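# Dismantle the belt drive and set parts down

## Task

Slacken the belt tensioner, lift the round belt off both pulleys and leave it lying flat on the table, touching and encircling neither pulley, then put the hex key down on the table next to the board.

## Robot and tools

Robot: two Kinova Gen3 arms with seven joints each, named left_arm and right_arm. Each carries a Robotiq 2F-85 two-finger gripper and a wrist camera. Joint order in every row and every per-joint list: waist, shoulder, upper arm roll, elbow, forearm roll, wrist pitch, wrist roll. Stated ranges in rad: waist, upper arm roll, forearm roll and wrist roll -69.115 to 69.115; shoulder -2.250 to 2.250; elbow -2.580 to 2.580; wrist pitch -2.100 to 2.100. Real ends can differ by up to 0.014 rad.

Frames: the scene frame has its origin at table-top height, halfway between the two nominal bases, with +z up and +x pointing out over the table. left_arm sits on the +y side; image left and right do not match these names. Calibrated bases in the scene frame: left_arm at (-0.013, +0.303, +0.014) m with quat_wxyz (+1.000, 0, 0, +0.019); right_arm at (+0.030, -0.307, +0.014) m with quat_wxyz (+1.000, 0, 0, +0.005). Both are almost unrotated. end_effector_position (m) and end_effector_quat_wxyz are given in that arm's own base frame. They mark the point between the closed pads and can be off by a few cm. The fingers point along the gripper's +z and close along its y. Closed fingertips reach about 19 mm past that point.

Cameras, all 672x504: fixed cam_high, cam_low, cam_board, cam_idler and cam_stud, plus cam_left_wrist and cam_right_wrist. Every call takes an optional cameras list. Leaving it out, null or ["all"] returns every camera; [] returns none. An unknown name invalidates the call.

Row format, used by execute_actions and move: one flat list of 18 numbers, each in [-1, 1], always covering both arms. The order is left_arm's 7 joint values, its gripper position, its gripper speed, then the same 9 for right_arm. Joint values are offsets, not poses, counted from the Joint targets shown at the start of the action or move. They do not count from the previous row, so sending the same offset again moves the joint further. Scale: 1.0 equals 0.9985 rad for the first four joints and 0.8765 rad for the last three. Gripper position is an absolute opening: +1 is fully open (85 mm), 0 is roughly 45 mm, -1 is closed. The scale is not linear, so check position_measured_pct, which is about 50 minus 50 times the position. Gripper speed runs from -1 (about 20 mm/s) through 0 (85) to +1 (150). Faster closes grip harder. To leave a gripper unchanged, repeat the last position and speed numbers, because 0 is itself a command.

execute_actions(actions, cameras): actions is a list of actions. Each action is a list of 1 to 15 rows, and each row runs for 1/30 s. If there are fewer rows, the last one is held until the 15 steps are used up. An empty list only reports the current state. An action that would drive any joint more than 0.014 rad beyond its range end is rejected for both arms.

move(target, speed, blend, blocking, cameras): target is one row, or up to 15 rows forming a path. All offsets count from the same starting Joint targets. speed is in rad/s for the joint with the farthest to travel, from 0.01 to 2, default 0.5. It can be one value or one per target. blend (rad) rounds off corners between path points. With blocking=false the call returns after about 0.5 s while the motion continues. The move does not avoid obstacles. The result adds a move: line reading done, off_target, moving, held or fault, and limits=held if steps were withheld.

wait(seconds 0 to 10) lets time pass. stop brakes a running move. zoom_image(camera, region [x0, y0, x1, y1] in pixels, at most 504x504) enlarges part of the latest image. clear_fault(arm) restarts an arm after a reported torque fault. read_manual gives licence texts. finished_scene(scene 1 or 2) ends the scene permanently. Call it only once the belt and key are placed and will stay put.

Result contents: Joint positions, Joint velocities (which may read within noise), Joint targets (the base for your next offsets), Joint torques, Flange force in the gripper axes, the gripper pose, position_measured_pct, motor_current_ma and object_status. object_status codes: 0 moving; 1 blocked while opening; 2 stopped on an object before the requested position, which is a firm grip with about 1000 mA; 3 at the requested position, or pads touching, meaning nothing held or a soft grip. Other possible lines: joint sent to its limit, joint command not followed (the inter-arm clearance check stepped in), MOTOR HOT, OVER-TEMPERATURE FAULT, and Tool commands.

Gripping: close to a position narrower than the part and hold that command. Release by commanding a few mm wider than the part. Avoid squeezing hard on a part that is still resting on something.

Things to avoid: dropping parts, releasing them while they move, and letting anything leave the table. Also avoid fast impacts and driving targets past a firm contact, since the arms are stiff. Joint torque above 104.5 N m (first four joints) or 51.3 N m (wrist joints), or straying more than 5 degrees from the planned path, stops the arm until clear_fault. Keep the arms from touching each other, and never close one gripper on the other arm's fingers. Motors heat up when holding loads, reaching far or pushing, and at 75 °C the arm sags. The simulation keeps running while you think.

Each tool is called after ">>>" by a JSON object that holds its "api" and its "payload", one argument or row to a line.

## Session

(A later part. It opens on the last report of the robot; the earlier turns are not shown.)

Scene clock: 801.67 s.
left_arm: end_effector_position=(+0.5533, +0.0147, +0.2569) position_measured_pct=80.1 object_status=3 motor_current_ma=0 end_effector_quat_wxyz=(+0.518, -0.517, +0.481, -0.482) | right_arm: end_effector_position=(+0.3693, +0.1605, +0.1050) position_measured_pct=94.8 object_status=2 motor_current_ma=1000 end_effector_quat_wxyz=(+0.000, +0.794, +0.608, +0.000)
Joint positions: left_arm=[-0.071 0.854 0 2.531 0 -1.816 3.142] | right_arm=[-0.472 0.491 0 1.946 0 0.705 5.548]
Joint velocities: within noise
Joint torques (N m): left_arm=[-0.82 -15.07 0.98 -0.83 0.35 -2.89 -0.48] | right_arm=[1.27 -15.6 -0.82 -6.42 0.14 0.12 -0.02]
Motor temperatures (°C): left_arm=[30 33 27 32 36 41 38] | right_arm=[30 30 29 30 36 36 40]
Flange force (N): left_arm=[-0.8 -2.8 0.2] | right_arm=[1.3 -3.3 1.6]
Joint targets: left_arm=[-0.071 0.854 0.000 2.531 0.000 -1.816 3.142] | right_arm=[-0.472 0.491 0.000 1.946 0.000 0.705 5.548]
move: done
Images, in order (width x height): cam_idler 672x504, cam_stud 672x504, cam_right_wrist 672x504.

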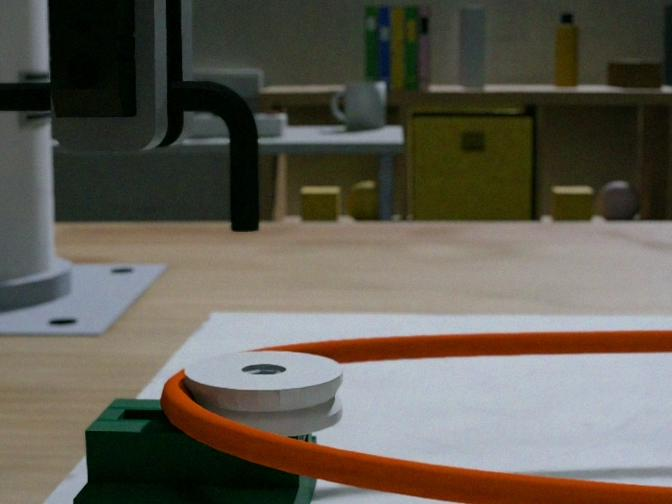

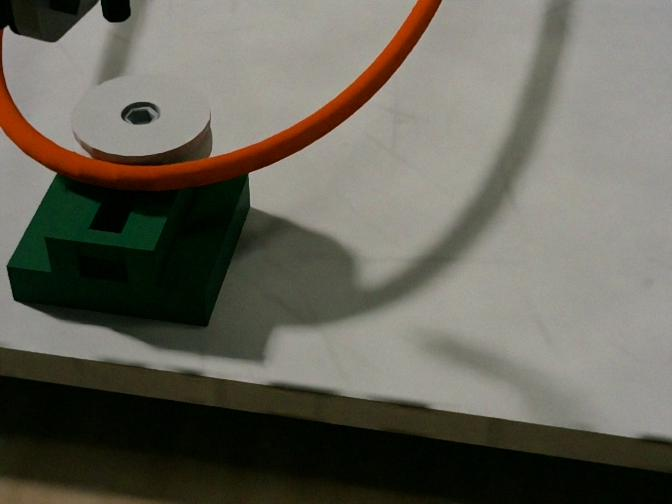

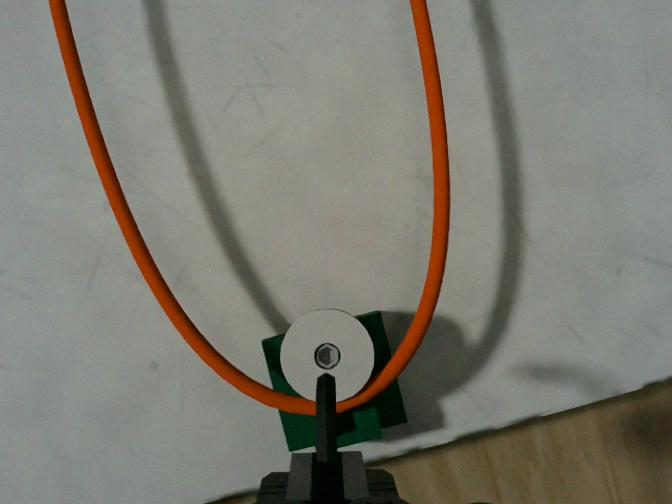

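>>> {"api": "move", "payload": {
  "target": [0,0,0,0,0,0,0,-0.6,-1,0.0302,-0.1445,0,-0.3847,0,0.6029,-0.5085,-1,-0.4],
  "speed": 0.5,
  "cameras": []
}}

>>> {"api": "move", "payload": {
  "target": [0.9,0,0,0,0,0,0,-0.6,-1,0,0,0,0,0,0,0,-1,-0.4],
  "speed": 0.5,
  "cameras": ["cam_right_wrist","cam_high","cam_low"]
}}

Scene clock: 810.83 s.
left_arm: end_effector_position=(+0.5533, +0.0147, +0.2569) position_measured_pct=80.1 object_status=3 motor_current_ma=0 end_effector_quat_wxyz=(+0.518, -0.517, +0.481, -0.482) | right_arm: end_effector_position=(+0.4079, +0.1654, +0.2650) position_measured_pct=94.8 object_status=2 motor_current_ma=1000 end_effector_quat_wxyz=(+0.000, +0.915, +0.404, +0.000)
Joint positions: left_arm=[-0.071 0.854 0 2.531 0 -1.816 3.142] | right_arm=[-0.442 0.347 0 1.562 0 1.233 5.102]
Joint velocities: within noise
Joint torques (N m): left_arm=[-0.91 -14.99 0.89 -0.82 0.27 -2.85 -0.54] | right_arm=[1.22 -15.51 -0.9 -8.95 0.23 0.08 -0.07]
Motor temperatures (°C): left_arm=[30 33 27 32 36 41 38] | right_arm=[30 30 29 30 36 36 40]
Flange force (N): left_arm=[-0.1 -2.9 0.1] | right_arm=[-0.4 -2.0 1.5]
Joint targets: left_arm=[-0.071 0.854 0.000 2.531 0.000 -1.816 3.142] | right_arm=[-0.442 0.347 0.000 1.562 0.000 1.233 5.102]
move: done
No camera images: "cameras" was empty.

Scene clock: 813.00 s.
left_arm: end_effector_position=(+0.3560, -0.4237, +0.2569) position_measured_pct=80.1 object_status=3 motor_current_ma=0 end_effector_quat_wxyz=(+0.257, -0.257, +0.658, -0.660) | right_arm: end_effector_position=(+0.4079, +0.1654, +0.2650) position_measured_pct=94.8 object_status=2 motor_current_ma=1000 end_effector_quat_wxyz=(+0.000, +0.915, +0.404, +0.000)
Joint positions: left_arm=[0.828 0.854 0 2.531 0 -1.816 3.142] | right_arm=[-0.442 0.347 0 1.562 0 1.233 5.102]
Joint velocities: within noise
Joint torques (N m): left_arm=[-1.13 -15.07 0.9 -0.88 0.28 -2.83 -0.5] | right_arm=[1.2 -15.47 -0.84 -9.03 0.21 0.08 -0.02]
Motor temperatures (°C): left_arm=[30 33 27 32 36 41 38] | right_arm=[30 30 29 30 36 36 40]
Flange force (N): left_arm=[0.4 -2.5 -0.3] | right_arm=[-0.7 -2.3 1.6]
Joint targets: left_arm=[0.828 0.854 0.000 2.531 0.000 -1.816 3.142] | right_arm=[-0.442 0.347 0.000 1.562 0.000 1.233 5.102]
move: done
Images, in order (width x height): cam_high 672x504, cam_low 672x504, cam_right_wrist 672x504.

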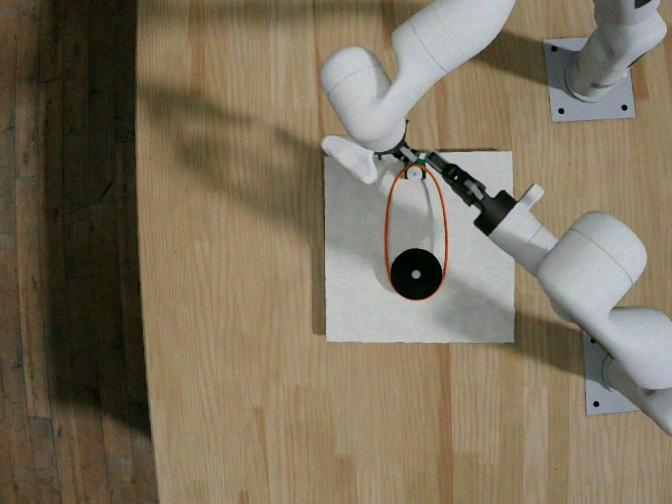

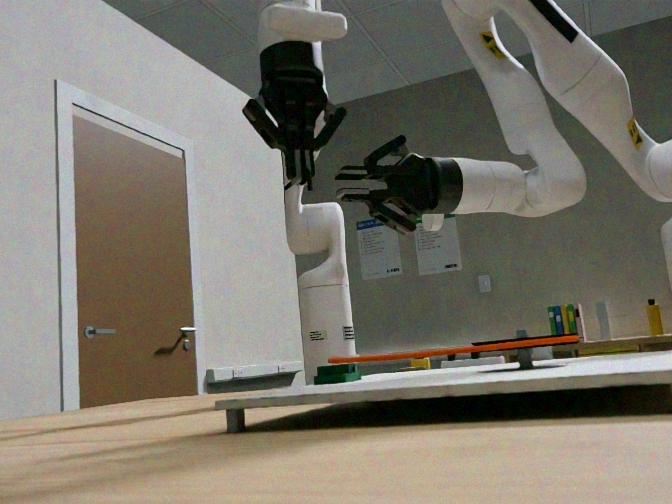

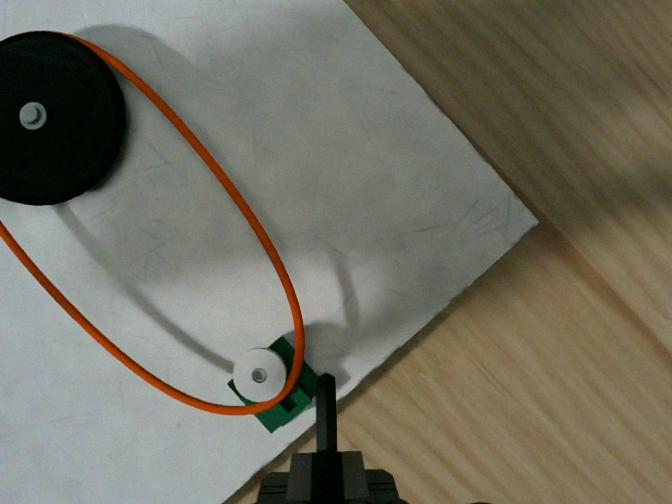

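>>> {"api": "move", "payload": {
  "target": [0,0,0,0,0,0,0,-0.6,-1,-0.1364,-0.037,0,0.0532,0,-0.0204,-0.1552,-1,-0.4],
  "speed": 0.1,
  "cameras": ["cam_right_wrist","cam_left_wrist","cam_low"]
}}

>>> {"api": "zoom_image", "payload": {
  "camera": "cam_low",
  "region": [290, 100, 450, 240]
}}

Scene clock: 819.77 s.
left_arm: end_effector_position=(+0.3560, -0.4238, +0.2569) position_measured_pct=80.1 object_status=3 motor_current_ma=0 end_effector_quat_wxyz=(+0.257, -0.257, +0.658, -0.660) | right_arm: end_effector_position=(+0.3684, +0.2106, +0.2652) position_measured_pct=94.8 object_status=2 motor_current_ma=1000 end_effector_quat_wxyz=(+0.000, +0.915, +0.404, +0.001)
Joint positions: left_arm=[0.828 0.854 0 2.531 0 -1.816 3.142] | right_arm=[-0.578 0.31 0 1.615 0 1.215 4.966]
Joint velocities: within noise
Joint torques (N m): left_arm=[-0.89 -15.11 0.95 -0.89 0.26 -2.87 -0.5] | right_arm=[1.35 -14.77 -0.84 -8.95 0.22 0.09 -0.08]
Motor temperatures (°C): left_arm=[30 33 27 32 36 41 38] | right_arm=[30 30 29 30 36 36 40]
Flange force (N): left_arm=[-0.2 -2.5 -0.2] | right_arm=[-0.7 -2.1 1.6]
Joint targets: left_arm=[0.828 0.854 0.000 2.531 0.000 -1.816 3.142] | right_arm=[-0.578 0.310 0.000 1.615 0.000 1.215 4.966]
move: done
Images, in order (width x height): cam_low 672x504, cam_left_wrist 672x504, cam_right_wrist 672x504.

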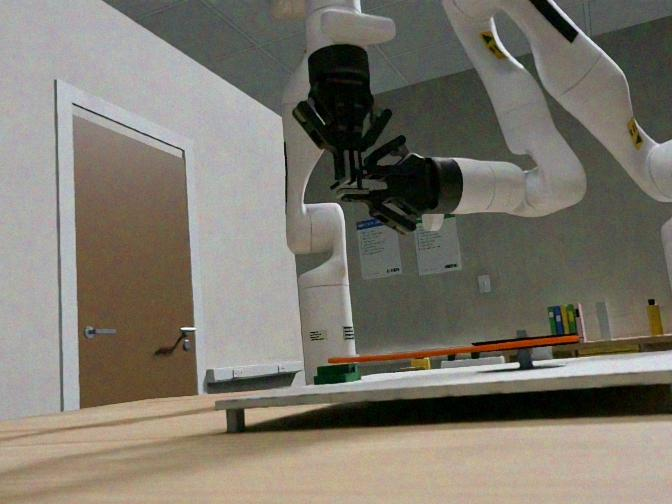

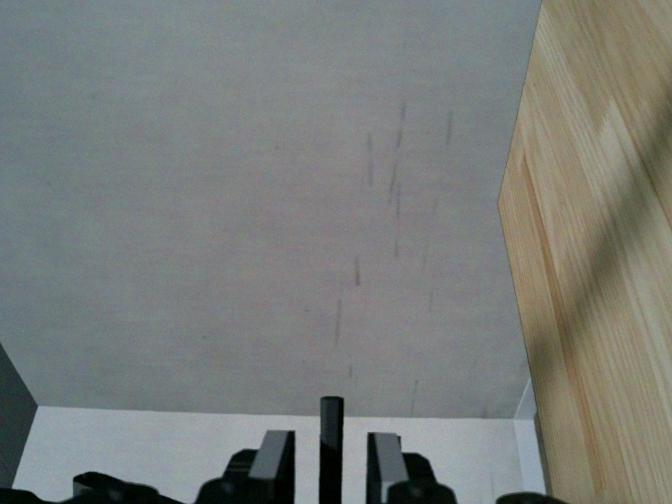

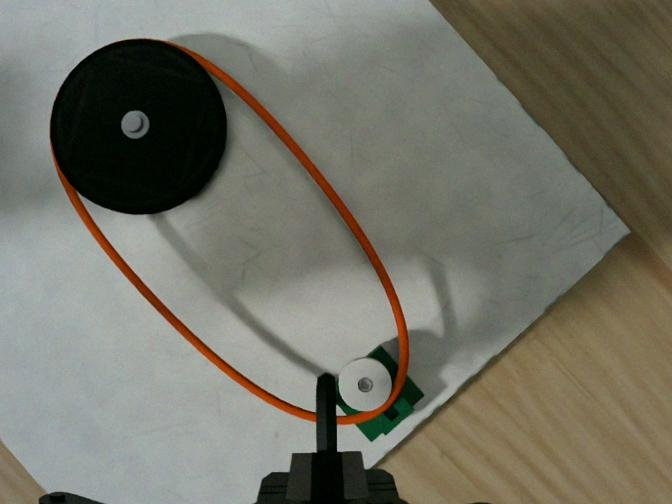

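Scaled by 3.150 from the camera's 672x504 image, which has a finer 960x720 frame.

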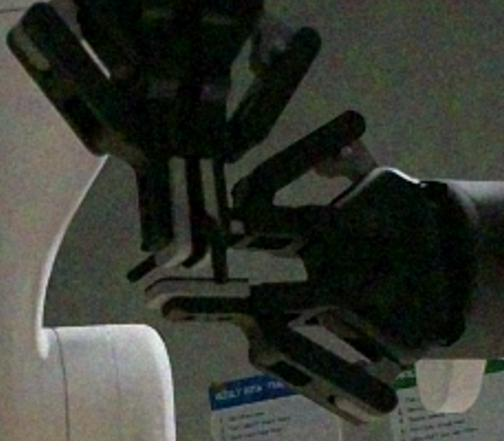

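>>> {"api": "move", "payload": {
  "target": [0,0,0,0,0,0,0,-1,-1,0,0,0,0,0,0,0,-1,-0.4],
  "cameras": []
}}

>>> {"api": "wait", "payload": {
  "seconds": 0.8,
  "cameras": ["cam_left_wrist"]
}}

Scene clock: 827.70 s.
left_arm: end_effector_position=(+0.3560, -0.4238, +0.2569) position_measured_pct=95.7 object_status=0 motor_current_ma=1000 end_effector_quat_wxyz=(+0.257, -0.257, +0.658, -0.660) | right_arm: end_effector_position=(+0.3684, +0.2106, +0.2652) position_measured_pct=94.8 object_status=2 motor_current_ma=1000 end_effector_quat_wxyz=(+0.000, +0.915, +0.404, +0.001)
Joint positions: left_arm=[0.828 0.854 0 2.531 0 -1.816 3.142] | right_arm=[-0.578 0.31 0 1.615 0 1.215 4.966]
Joint velocities: within noise
Joint torques (N m): left_arm=[-0.97 -14.95 0.73 -1.02 0.34 -2.78 -0.49] | right_arm=[1.02 -14.93 -1.07 -8.9 0 0.2 -0.08]
Motor temperatures (°C): left_arm=[30 33 27 32 36 41 38] | right_arm=[30 30 29 30 36 36 40]
Flange force (N): left_arm=[0.1 -2.9 -0.7] | right_arm=[-0.5 -1.3 2.0]
Joint targets: left_arm=[0.828 0.854 0.000 2.531 0.000 -1.816 3.142] | right_arm=[-0.578 0.310 0.000 1.615 0.000 1.215 4.966]
move: done
No camera images: "cameras" was empty.

Scene clock: 828.50 s.
left_arm: end_effector_position=(+0.3560, -0.4238, +0.2569) position_measured_pct=95.7 object_status=2 motor_current_ma=1000 end_effector_quat_wxyz=(+0.257, -0.257, +0.658, -0.660) | right_arm: end_effector_position=(+0.3684, +0.2106, +0.2652) position_measured_pct=94.8 object_status=2 motor_current_ma=1000 end_effector_quat_wxyz=(+0.000, +0.915, +0.404, +0.001)
Joint positions: left_arm=[0.828 0.854 0 2.531 0 -1.816 3.142] | right_arm=[-0.578 0.31 0 1.615 0 1.215 4.966]
Joint velocities: within noise
Joint torques (N m): left_arm=[-1.05 -14.94 0.86 -0.94 0.34 -2.76 -0.45] | right_arm=[0.99 -14.86 -1.08 -8.95 0.04 0.19 -0.13]
Motor temperatures (°C): left_arm=[30 33 27 32 36 41 38] | right_arm=[30 30 29 30 36 36 40]
Flange force (N): left_arm=[0.1 -2.8 -0.6] | right_arm=[-0.8 -1.2 2.0]
Joint targets: left_arm=[0.828 0.854 0.000 2.531 0.000 -1.816 3.142] | right_arm=[-0.578 0.310 0.000 1.615 0.000 1.215 4.966]
Tool commands: left_gripper/position=-1.0 left_gripper/speed=-1.0 right_gripper/position=-1.0 right_gripper/speed=-0.4
wait: 0.80 s; at rest by 0.17 s
Images, in order (width x height): cam_left_wrist 672x504.

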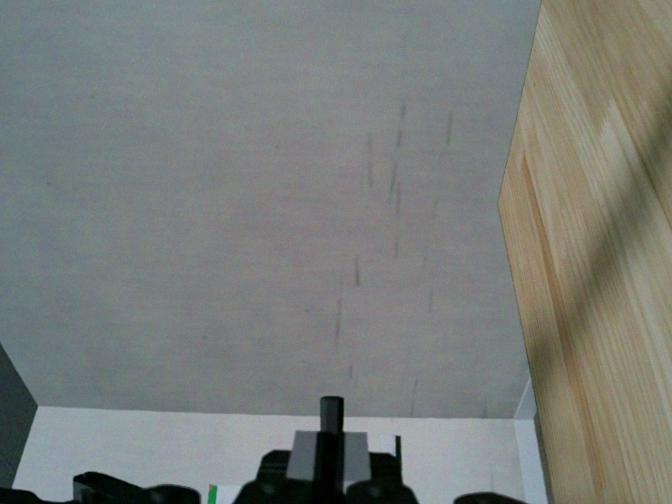

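>>> {"api": "move", "payload": {
  "target": [
    [0,0,0,0,0,0,0,-1,-1,0,0,0,0,0,0,0,-0.4,-1],
    [0,0,0,0,0,0,0,-1,-1,0,-0.0449,0,-0.2152,0,0.2979,-0.12,-0.4,-1]
  ],
  "speed": 0.2,
  "cameras": ["cam_left_wrist","cam_right_wrist"]
}}

>>> {"api": "move", "payload": {
  "target": [-0.2122,-0.1387,0,-0.2556,0,0.8971,-0.3045,-1,-1,0.5,0,0,0,0,0,0,-0.4,-1],
  "speed": 0.6,
  "cameras": []
}}

>>> {"api": "move", "payload": {
  "target": [-0.2122,-0.1387,0,-0.2556,0,0.8971,-0.3045,-1,-1,0,0,0,0,0,0,0,-0.4,-1],
  "speed": 0.7,
  "cameras": []
}}

>>> {"api": "move", "payload": {
  "target": [-0.2122,-0.1387,0,-0.2556,0,0.8971,-0.3045,-1,-1,0,0,0,0,0,0,0,-0.4,-1],
  "speed": 0.7,
  "cameras": []
}}

>>> {"api": "move", "payload": {
  "target": [-0.2122,-0.1387,0,-0.2556,0,0.8971,-0.3045,-1,-1,0,0,0,0,0,0,0,-0.4,-1],
  "speed": 0.7,
  "cameras": ["cam_high","cam_left_wrist","cam_right_wrist"]
}}

Scene clock: 846.17 s.
left_arm: end_effector_position=(+0.3560, -0.4238, +0.2569) position_measured_pct=95.7 object_status=2 motor_current_ma=1000 end_effector_quat_wxyz=(+0.257, -0.257, +0.658, -0.660) | right_arm: end_effector_position=(+0.3680, +0.2103, +0.3500) position_measured_pct=69.7 object_status=3 motor_current_ma=0 end_effector_quat_wxyz=(+0.000, +0.935, +0.355, +0.000)
Joint positions: left_arm=[0.828 0.854 0 2.531 0 -1.816 3.142] | right_arm=[-0.578 0.265 0 1.4 0 1.477 4.861]
Joint velocities: within noise
Joint torques (N m): left_arm=[-0.87 -15.08 1.01 -0.9 0.3 -2.89 -0.48] | right_arm=[1.19 -14.37 -0.9 -9.38 0.21 0.1 -0.06]
Motor temperatures (°C): left_arm=[30 33 27 32 36 41 38] | right_arm=[30 30 29 30 36 36 40]
Flange force (N): left_arm=[-0.5 -2.8 -0.1] | right_arm=[-0.8 -1.5 1.6]
Joint targets: left_arm=[0.828 0.854 0.000 2.531 0.000 -1.816 3.142] | right_arm=[-0.578 0.265 0.000 1.400 0.000 1.477 4.861]
move: done
Images, in order (width x height): cam_left_wrist 672x504, cam_right_wrist 672x504.

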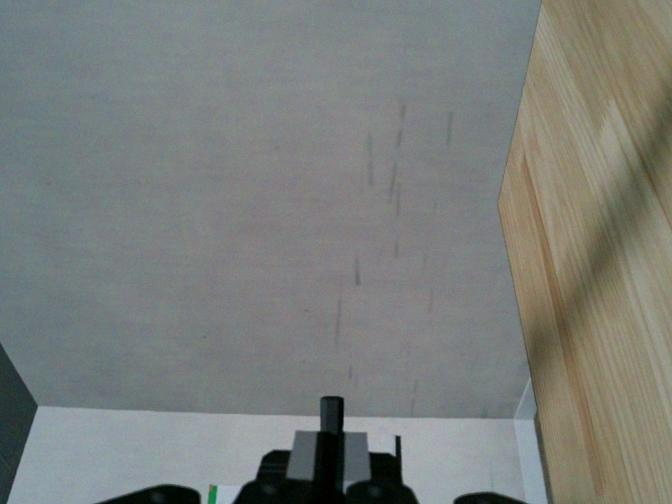

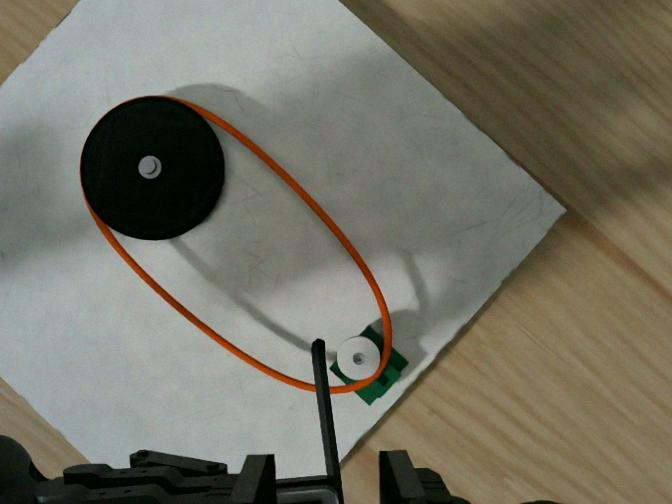

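Scene clock: 847.87 s.
left_arm: end_effector_position=(+0.4847, -0.3730, +0.1733) position_measured_pct=95.7 object_status=2 motor_current_ma=1000 end_effector_quat_wxyz=(+0.319, -0.281, +0.782, -0.456) | right_arm: end_effector_position=(+0.4238, +0.0085, +0.3500) position_measured_pct=69.7 object_status=3 motor_current_ma=0 end_effector_quat_wxyz=(+0.000, +0.994, +0.113, +0.000)
Joint positions: left_arm=[0.616 0.715 0 2.275 0 -1.029 2.875] | right_arm=[-0.079 0.265 0 1.4 0 1.477 4.861]
Joint velocities: within noise
Joint torques (N m): left_arm=[-0.81 -16.38 0.82 -4.33 0.28 -2.65 -0.52] | right_arm=[1.3 -14.27 -0.86 -9.48 0.22 0.13 -0.04]
Motor temperatures (°C): left_arm=[30 33 27 32 36 41 38] | right_arm=[30 30 29 30 36 36 40]
Flange force (N): left_arm=[0.2 -1.4 -2.3] | right_arm=[-1.3 -1.9 2.0]
Joint targets: left_arm=[0.616 0.715 0.000 2.275 0.000 -1.029 2.875] | right_arm=[-0.079 0.265 0.000 1.400 0.000 1.477 4.861]
move: done
No camera images: "cameras" was empty.

Scene clock: 849.40 s.
left_arm: end_effector_position=(+0.5540, -0.2635, +0.1491) position_measured_pct=95.7 object_status=2 motor_current_ma=1000 end_effector_quat_wxyz=(+0.289, -0.288, +0.877, -0.253) | right_arm: end_effector_position=(+0.4238, +0.0085, +0.3500) position_measured_pct=69.7 object_status=3 motor_current_ma=0 end_effector_quat_wxyz=(+0.000, +0.994, +0.113, +0.000)
Joint positions: left_arm=[0.404 0.577 0 2.02 0 -0.243 2.608] | right_arm=[-0.079 0.265 0 1.4 0 1.477 4.861]
Joint velocities: within noise
Joint torques (N m): left_arm=[-0.92 -16.82 0.82 -7.05 0.3 -2.07 -0.56] | right_arm=[1.24 -14.27 -0.93 -9.47 0.22 0.12 -0.06]
Motor temperatures (°C): left_arm=[30 33 27 32 36 41 38] | right_arm=[30 30 29 30 36 36 40]
Flange force (N): left_arm=[4.0 -1.7 -2.7] | right_arm=[-1.3 -1.7 1.9]
Joint targets: left_arm=[0.404 0.577 0.000 2.020 0.000 -0.243 2.608] | right_arm=[-0.079 0.265 0.000 1.400 0.000 1.477 4.861]
move: done
No camera images: "cameras" was empty.

Scene clock: 850.93 s.
left_arm: end_effector_position=(+0.5371, -0.1296, +0.1927) position_measured_pct=95.7 object_status=2 motor_current_ma=1000 end_effector_quat_wxyz=(+0.174, -0.280, +0.940, -0.091) | right_arm: end_effector_position=(+0.4238, +0.0085, +0.3500) position_measured_pct=69.7 object_status=3 motor_current_ma=0 end_effector_quat_wxyz=(+0.000, +0.994, +0.113, +0.000)
Joint positions: left_arm=[0.192 0.438 0 1.765 0 0.543 2.341] | right_arm=[-0.079 0.265 0 1.4 0 1.477 4.861]
Joint velocities: within noise
Joint torques (N m): left_arm=[-1.02 -15.94 0.75 -8.72 0.33 -1.13 -0.51] | right_arm=[1.19 -14.29 -0.91 -9.44 0.22 0.08 -0.05]
Motor temperatures (°C): left_arm=[30 33 27 32 36 41 38] | right_arm=[30 30 29 30 36 36 40]
Flange force (N): left_arm=[5.4 -1.9 -1.7] | right_arm=[-1.1 -1.6 1.7]
Joint targets: left_arm=[0.192 0.438 0.000 1.765 0.000 0.543 2.341] | right_arm=[-0.079 0.265 0.000 1.400 0.000 1.477 4.861]
move: done
No camera images: "cameras" was empty.

Scene clock: 852.47 s.
left_arm: end_effector_position=(+0.4309, -0.0162, +0.3012) position_measured_pct=95.7 object_status=2 motor_current_ma=1000 end_effector_quat_wxyz=(+0.001, -0.259, +0.966, +0.000) | right_arm: end_effector_position=(+0.4238, +0.0085, +0.3500) position_measured_pct=69.7 object_status=3 motor_current_ma=0 end_effector_quat_wxyz=(+0.000, +0.994, +0.113, +0.000)
Joint positions: left_arm=[-0.02 0.3 0 1.51 0 1.33 2.074] | right_arm=[-0.079 0.265 0 1.4 0 1.477 4.861]
Joint velocities: within noise
Joint torques (N m): left_arm=[-0.9 -13.78 0.72 -8.95 0.29 0.02 -0.59] | right_arm=[1.23 -14.37 -0.86 -9.41 0.22 0.1 -0.06]
Motor temperatures (°C): left_arm=[30 33 27 32 36 41 38] | right_arm=[30 30 29 30 36 36 40]
Flange force (N): left_arm=[3.8 -1.0 0.4] | right_arm=[-0.9 -1.6 1.7]
Joint targets: left_arm=[-0.020 0.300 0.000 1.510 0.000 1.330 2.074] | right_arm=[-0.079 0.265 0.000 1.400 0.000 1.477 4.861]
move: done
Images, in order (width x height): cam_high 672x504, cam_left_wrist 672x504, cam_right_wrist 672x504.

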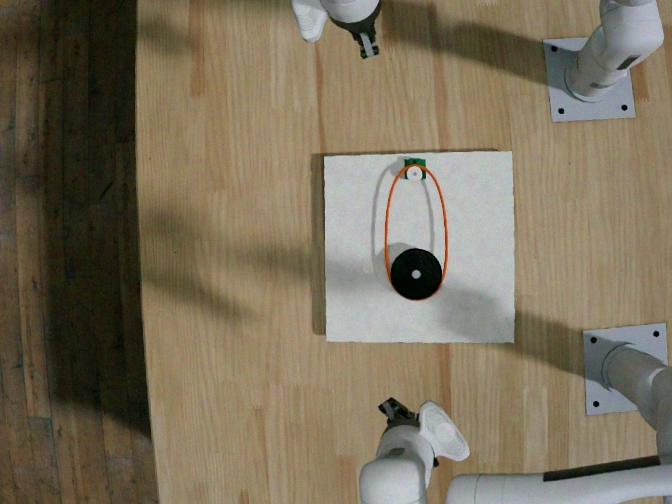

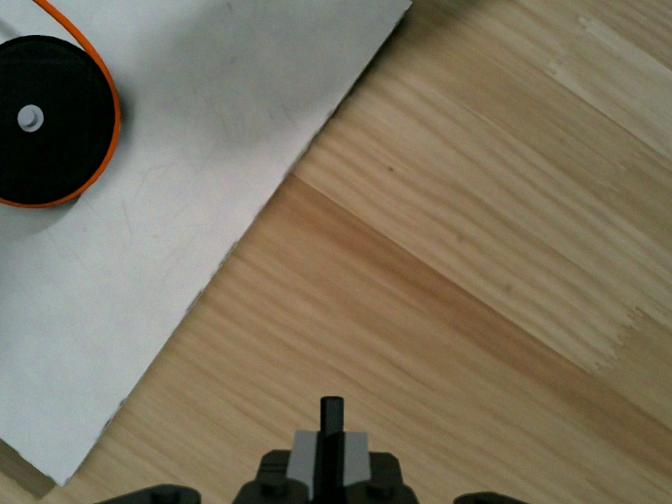

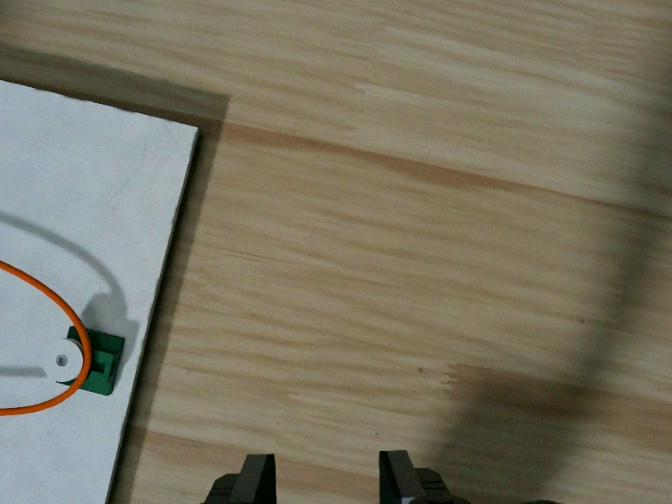

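>>> {"api": "move", "payload": {
  "target": [
    [0,0.5295,0,0.1108,0,-0.726,0,-1,-1,-0.588,0.1279,0,0.4773,0,-0.6899,0.8625,-0.4,-1],
    [0,0.5451,0,0.1137,0,-0.747,0,-1,-1,-0.588,0.1279,0,0.4773,0,-0.6899,0.8625,-0.4,-1]
  ],
  "speed": [0.5,0.03],
  "cameras": ["cam_left_wrist","cam_right_wrist","cam_high"]
}}

Scene clock: 878.40 s.
left_arm: end_effector_position=(+0.5110, -0.0145, +0.0076) position_measured_pct=95.7 object_status=2 motor_current_ma=1000 end_effector_quat_wxyz=(+0.000, -0.259, +0.966, +0.000) | right_arm: end_effector_position=(+0.3314, +0.2286, +0.1600) position_measured_pct=69.7 object_status=3 motor_current_ma=0 end_effector_quat_wxyz=(+0.000, +0.708, +0.707, +0.000)
Joint positions: left_arm=[-0.02 0.844 0 1.623 0 0.675 2.074] | right_arm=[-0.666 0.393 0 1.877 0 0.872 5.617]
Joint velocities: within noise
Joint torques (N m): left_arm=[-0.42 -16.55 1.38 -5.43 0.54 -0.62 -0.47] | right_arm=[1.17 -14.74 -0.89 -7.43 0.22 0.14 -0.1]
Motor temperatures (°C): left_arm=[30 33 27 32 36 41 38] | right_arm=[30 30 29 30 36 36 40]
Flange force (N): left_arm=[4.2 0.5 -8.7] | right_arm=[0.7 -2.5 1.5]
Joint targets: left_arm=[-0.020 0.844 0.000 1.623 0.000 0.675 2.074] | right_arm=[-0.666 0.393 0.000 1.877 0.000 0.872 5.617]
move: done
Images, in order (width x height): cam_high 672x504, cam_left_wrist 672x504, cam_right_wrist 672x504.

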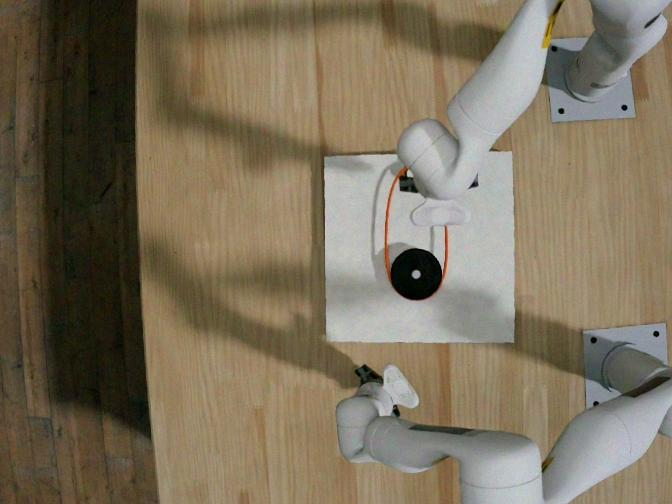

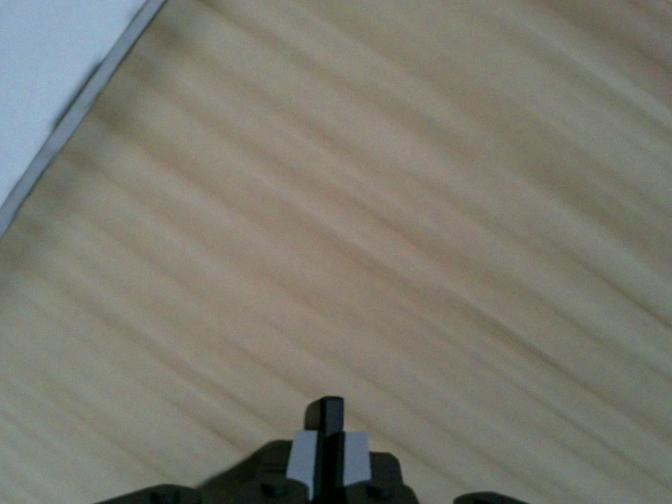

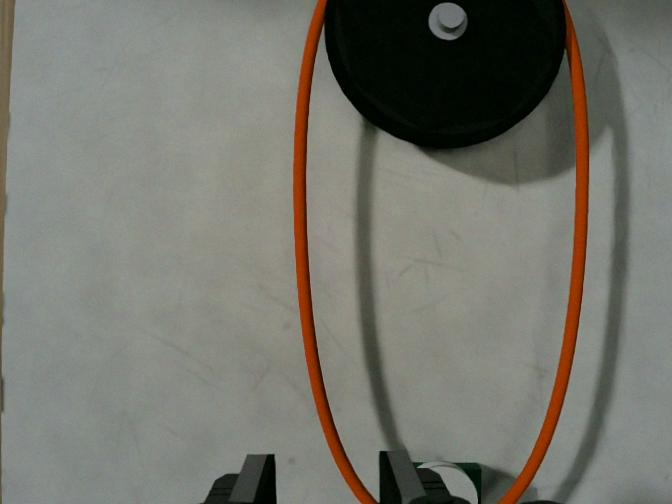

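>>> {"api": "move", "payload": {
  "target": [
    [0,0,0,0,0,0,0,-0.4,-1,0,0,0,0,0,0,0,-0.2,-1],
    [0,-0.0366,0,-0.0068,0,0.0494,0,-0.4,-1,-0.006,0.05,0,0.03,0,-0.09,0.15,-0.2,-1],
    [0,-0.5,0,-0.104,0,0.7,0,-0.4,-1,-0.006,0.1869,0,0.1214,0,-0.3512,0.267,-0.2,-1]
  ],
  "speed": [0.2,0.15,0.4],
  "cameras": ["cam_left_wrist","cam_right_wrist","cam_idler","cam_board"]
}}

Scene clock: 903.90 s.
left_arm: end_effector_position=(+0.4402, -0.0160, +0.2786) position_measured_pct=69.7 object_status=3 motor_current_ma=0 end_effector_quat_wxyz=(-0.005, -0.259, +0.966, +0.001) | right_arm: end_effector_position=(+0.3275, +0.2286, +0.0600) position_measured_pct=60.2 object_status=3 motor_current_ma=0 end_effector_quat_wxyz=(+0.000, +0.618, +0.786, +0.000)
Joint positions: left_arm=[-0.02 0.345 0 1.519 0 1.288 2.074] | right_arm=[-0.672 0.579 0 1.998 0 0.564 5.851]
Joint velocities: within noise
Joint torques (N m): left_arm=[-0.88 -14.4 0.77 -8.92 0.3 0.11 -0.58] | right_arm=[1.23 -15.92 -0.79 -5.34 0.23 0.09 -0.07]
Motor temperatures (°C): left_arm=[30 32 27 32 36 41 38] | right_arm=[30 30 29 30 36 36 40]
Flange force (N): left_arm=[4.3 -0.6 0.7] | right_arm=[2.4 -3.0 0.9]
Joint targets: left_arm=[-0.020 0.345 0.000 1.519 0.000 1.288 2.074] | right_arm=[-0.672 0.579 0.000 1.998 0.000 0.564 5.851]
move: done
Images, in order (width x height): cam_board 672x504, cam_idler 672x504, cam_left_wrist 672x504, cam_right_wrist 672x504.

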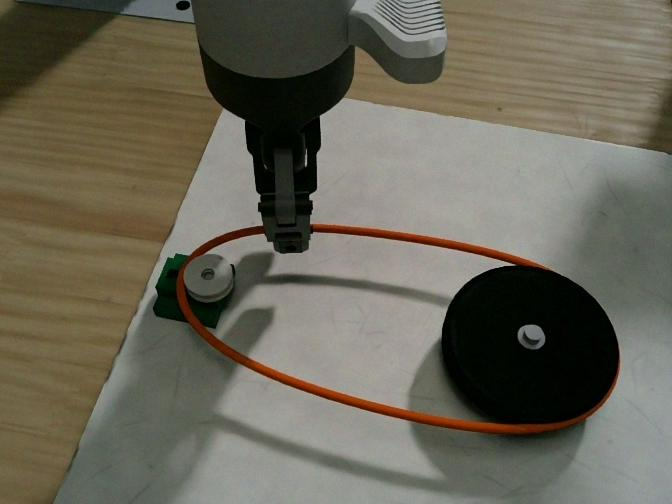

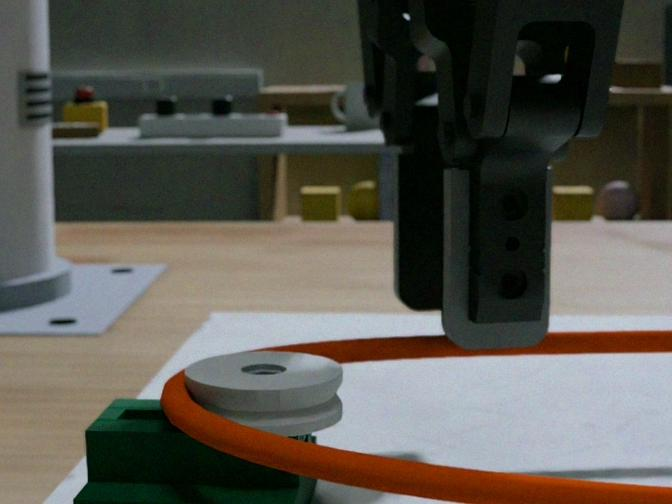

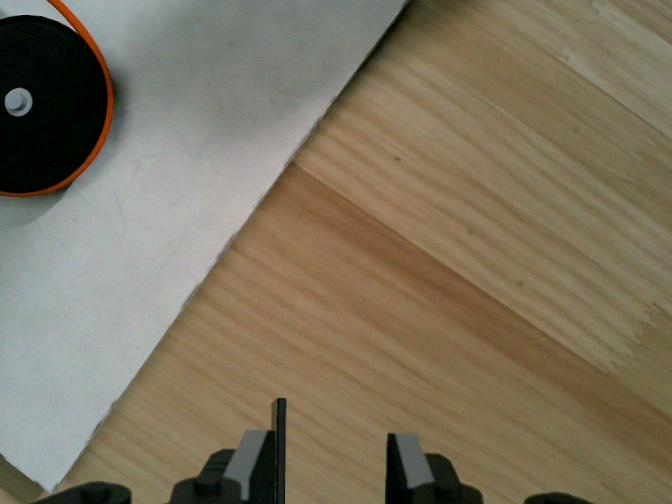

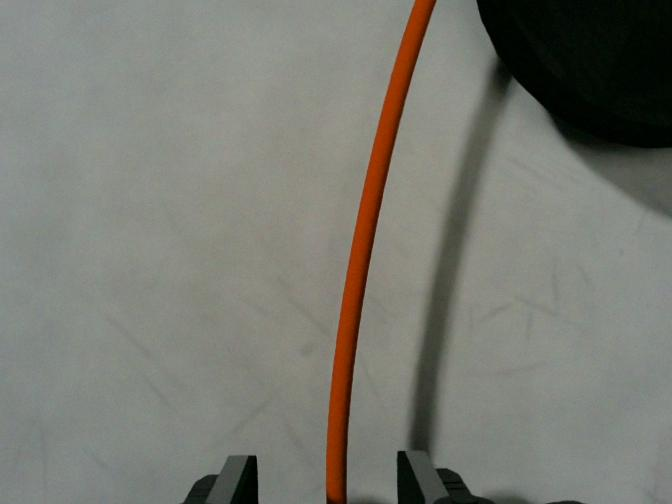

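>>> {"api": "zoom_image", "payload": {
  "camera": "cam_left_wrist",
  "region": [150, 360, 480, 504]
}}

>>> {"api": "wait", "payload": {
  "seconds": 0,
  "cameras": ["cam_high","cam_low","cam_left_wrist"]
}}

>>> {"api": "zoom_image", "payload": {
  "camera": "cam_high",
  "region": [320, 340, 480, 460]
}}

>>> {"api": "zoom_image", "payload": {
  "camera": "cam_low",
  "region": [540, 0, 672, 130]
}}

Scaled by 1.527.

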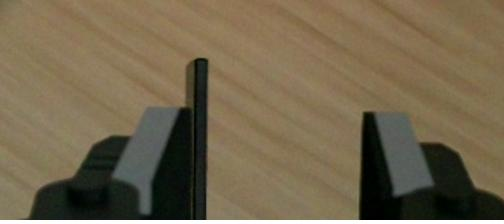

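Scene clock: 918.30 s.
left_arm: end_effector_position=(+0.4402, -0.0160, +0.2787) position_measured_pct=69.7 object_status=3 motor_current_ma=0 end_effector_quat_wxyz=(-0.005, -0.259, +0.966, +0.001) | right_arm: end_effector_position=(+0.3275, +0.2286, +0.0600) position_measured_pct=60.2 object_status=3 motor_current_ma=0 end_effector_quat_wxyz=(+0.000, +0.618, +0.786, +0.000)
Joint positions: left_arm=[-0.02 0.345 0 1.519 0 1.288 2.074] | right_arm=[-0.672 0.579 0 1.998 0 0.564 5.851]
Joint velocities: within noise
Joint torques (N m): left_arm=[-0.89 -14.28 0.77 -8.86 0.34 0.05 -0.57] | right_arm=[1.22 -15.95 -0.76 -5.45 0.19 0.13 -0.07]
Motor temperatures (°C): left_arm=[30 33 27 33 36 41 38] | right_arm=[30 30 29 30 35 36 40]
Flange force (N): left_arm=[4.4 -0.6 0.3] | right_arm=[2.2 -3.4 1.2]
Joint targets: left_arm=[-0.020 0.345 0.000 1.519 0.000 1.288 2.074] | right_arm=[-0.672 0.579 0.000 1.998 0.000 0.564 5.851]
Tool commands: left_gripper/position=-0.4 left_gripper/speed=-1.0 right_gripper/position=-0.2 right_gripper/speed=-1.0
Images, in order (width x height): cam_high 672x504, cam_low 672x504, cam_left_wrist 672x504.

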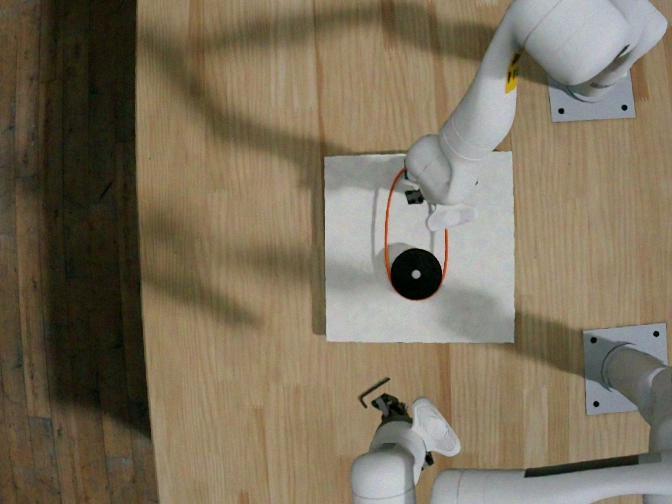

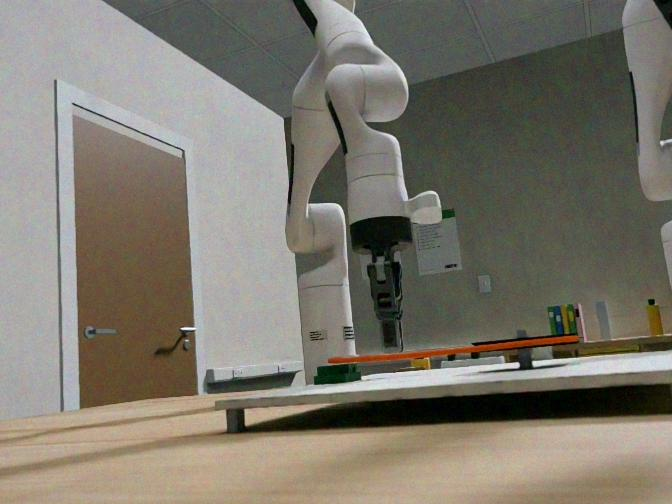

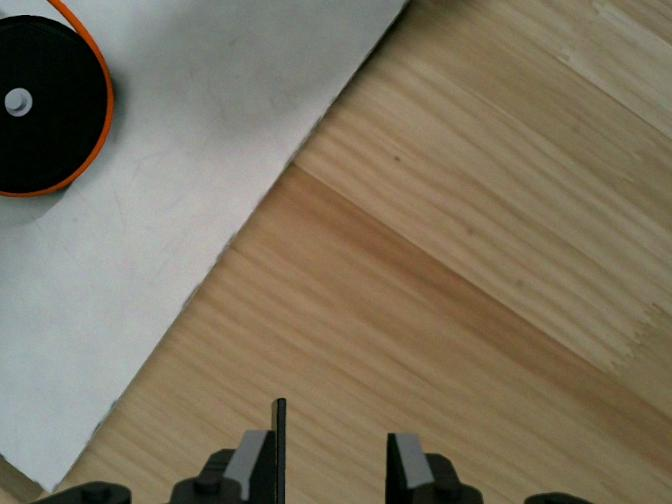

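Scaled by 3.150 from the camera's 672x504 image, which has a finer 960x720 frame.

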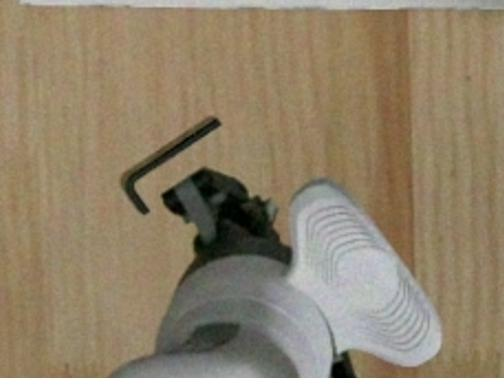

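Scaled by 3.818 from the camera's 672x504 image, which has a finer 960x720 frame.

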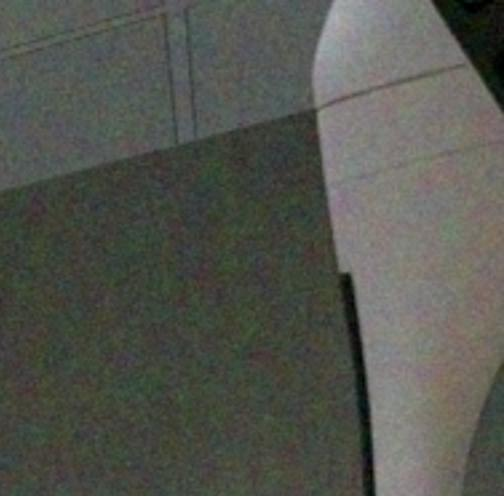

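>>> {"api": "move", "payload": {
  "target": [
    [0,0,0,0,0,0,0,-0.4,-1,0,0.036,0,0.0105,0,-0.0529,0,-0.2,-1],
    [0,0,0,0,0,0,0,-0.4,-1,0,0.036,0,0.0105,0,-0.0529,0,-1,-1]
  ],
  "speed": 0.05,
  "cameras": ["cam_right_wrist","cam_idler","cam_board","cam_low"]
}}

Scene clock: 929.13 s.
left_arm: end_effector_position=(+0.4402, -0.0160, +0.2787) position_measured_pct=69.7 object_status=3 motor_current_ma=0 end_effector_quat_wxyz=(-0.005, -0.259, +0.966, +0.001) | right_arm: end_effector_position=(+0.3275, +0.2285, +0.0439) position_measured_pct=94.8 object_status=0 motor_current_ma=1000 end_effector_quat_wxyz=(+0.000, +0.618, +0.786, +0.000)
Joint positions: left_arm=[-0.02 0.345 0 1.519 0 1.288 2.074] | right_arm=[-0.672 0.615 0 2.008 0 0.518 5.851]
Joint velocities: within noise
Joint torques (N m): left_arm=[-0.92 -14.26 0.66 -8.82 0.36 0.03 -0.57] | right_arm=[1.09 -16.17 -0.82 -5.05 0.17 0.22 -0.05]
Motor temperatures (°C): left_arm=[30 33 27 33 36 41 38] | right_arm=[30 30 29 30 35 36 39]
Flange force (N): left_arm=[4.3 -0.8 0.2] | right_arm=[2.0 -3.4 1.3]
Joint targets: left_arm=[-0.020 0.345 0.000 1.519 0.000 1.288 2.074] | right_arm=[-0.672 0.615 0.000 2.008 0.000 0.518 5.851]
move: done
Images, in order (width x height): cam_low 672x504, cam_board 672x504, cam_idler 672x504, cam_right_wrist 672x504.

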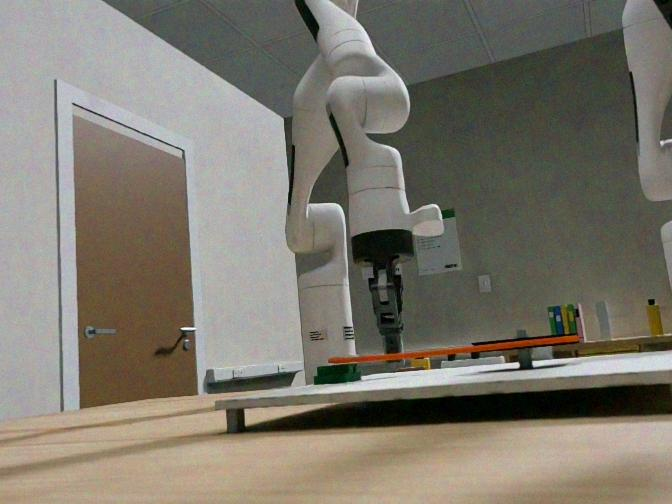

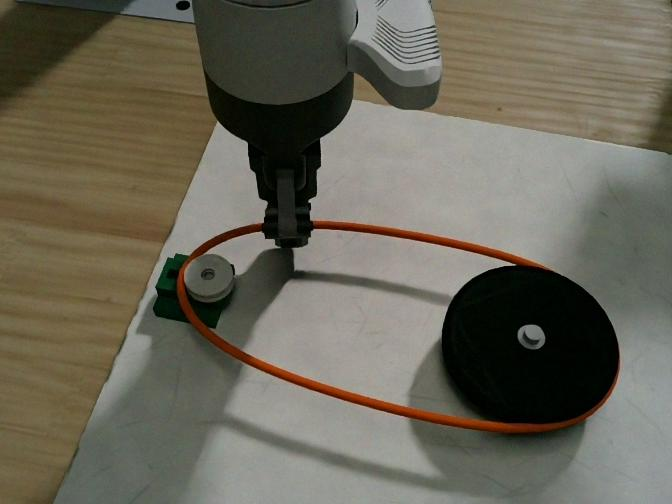

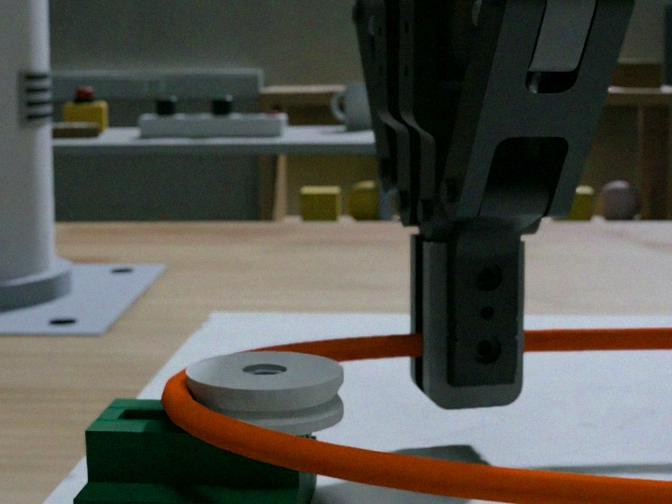

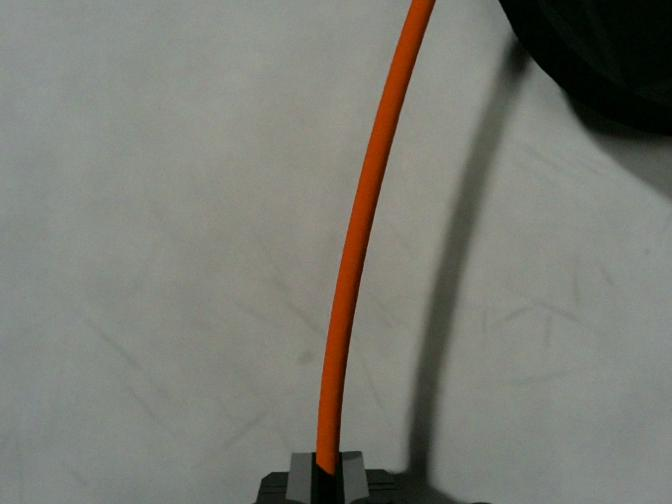

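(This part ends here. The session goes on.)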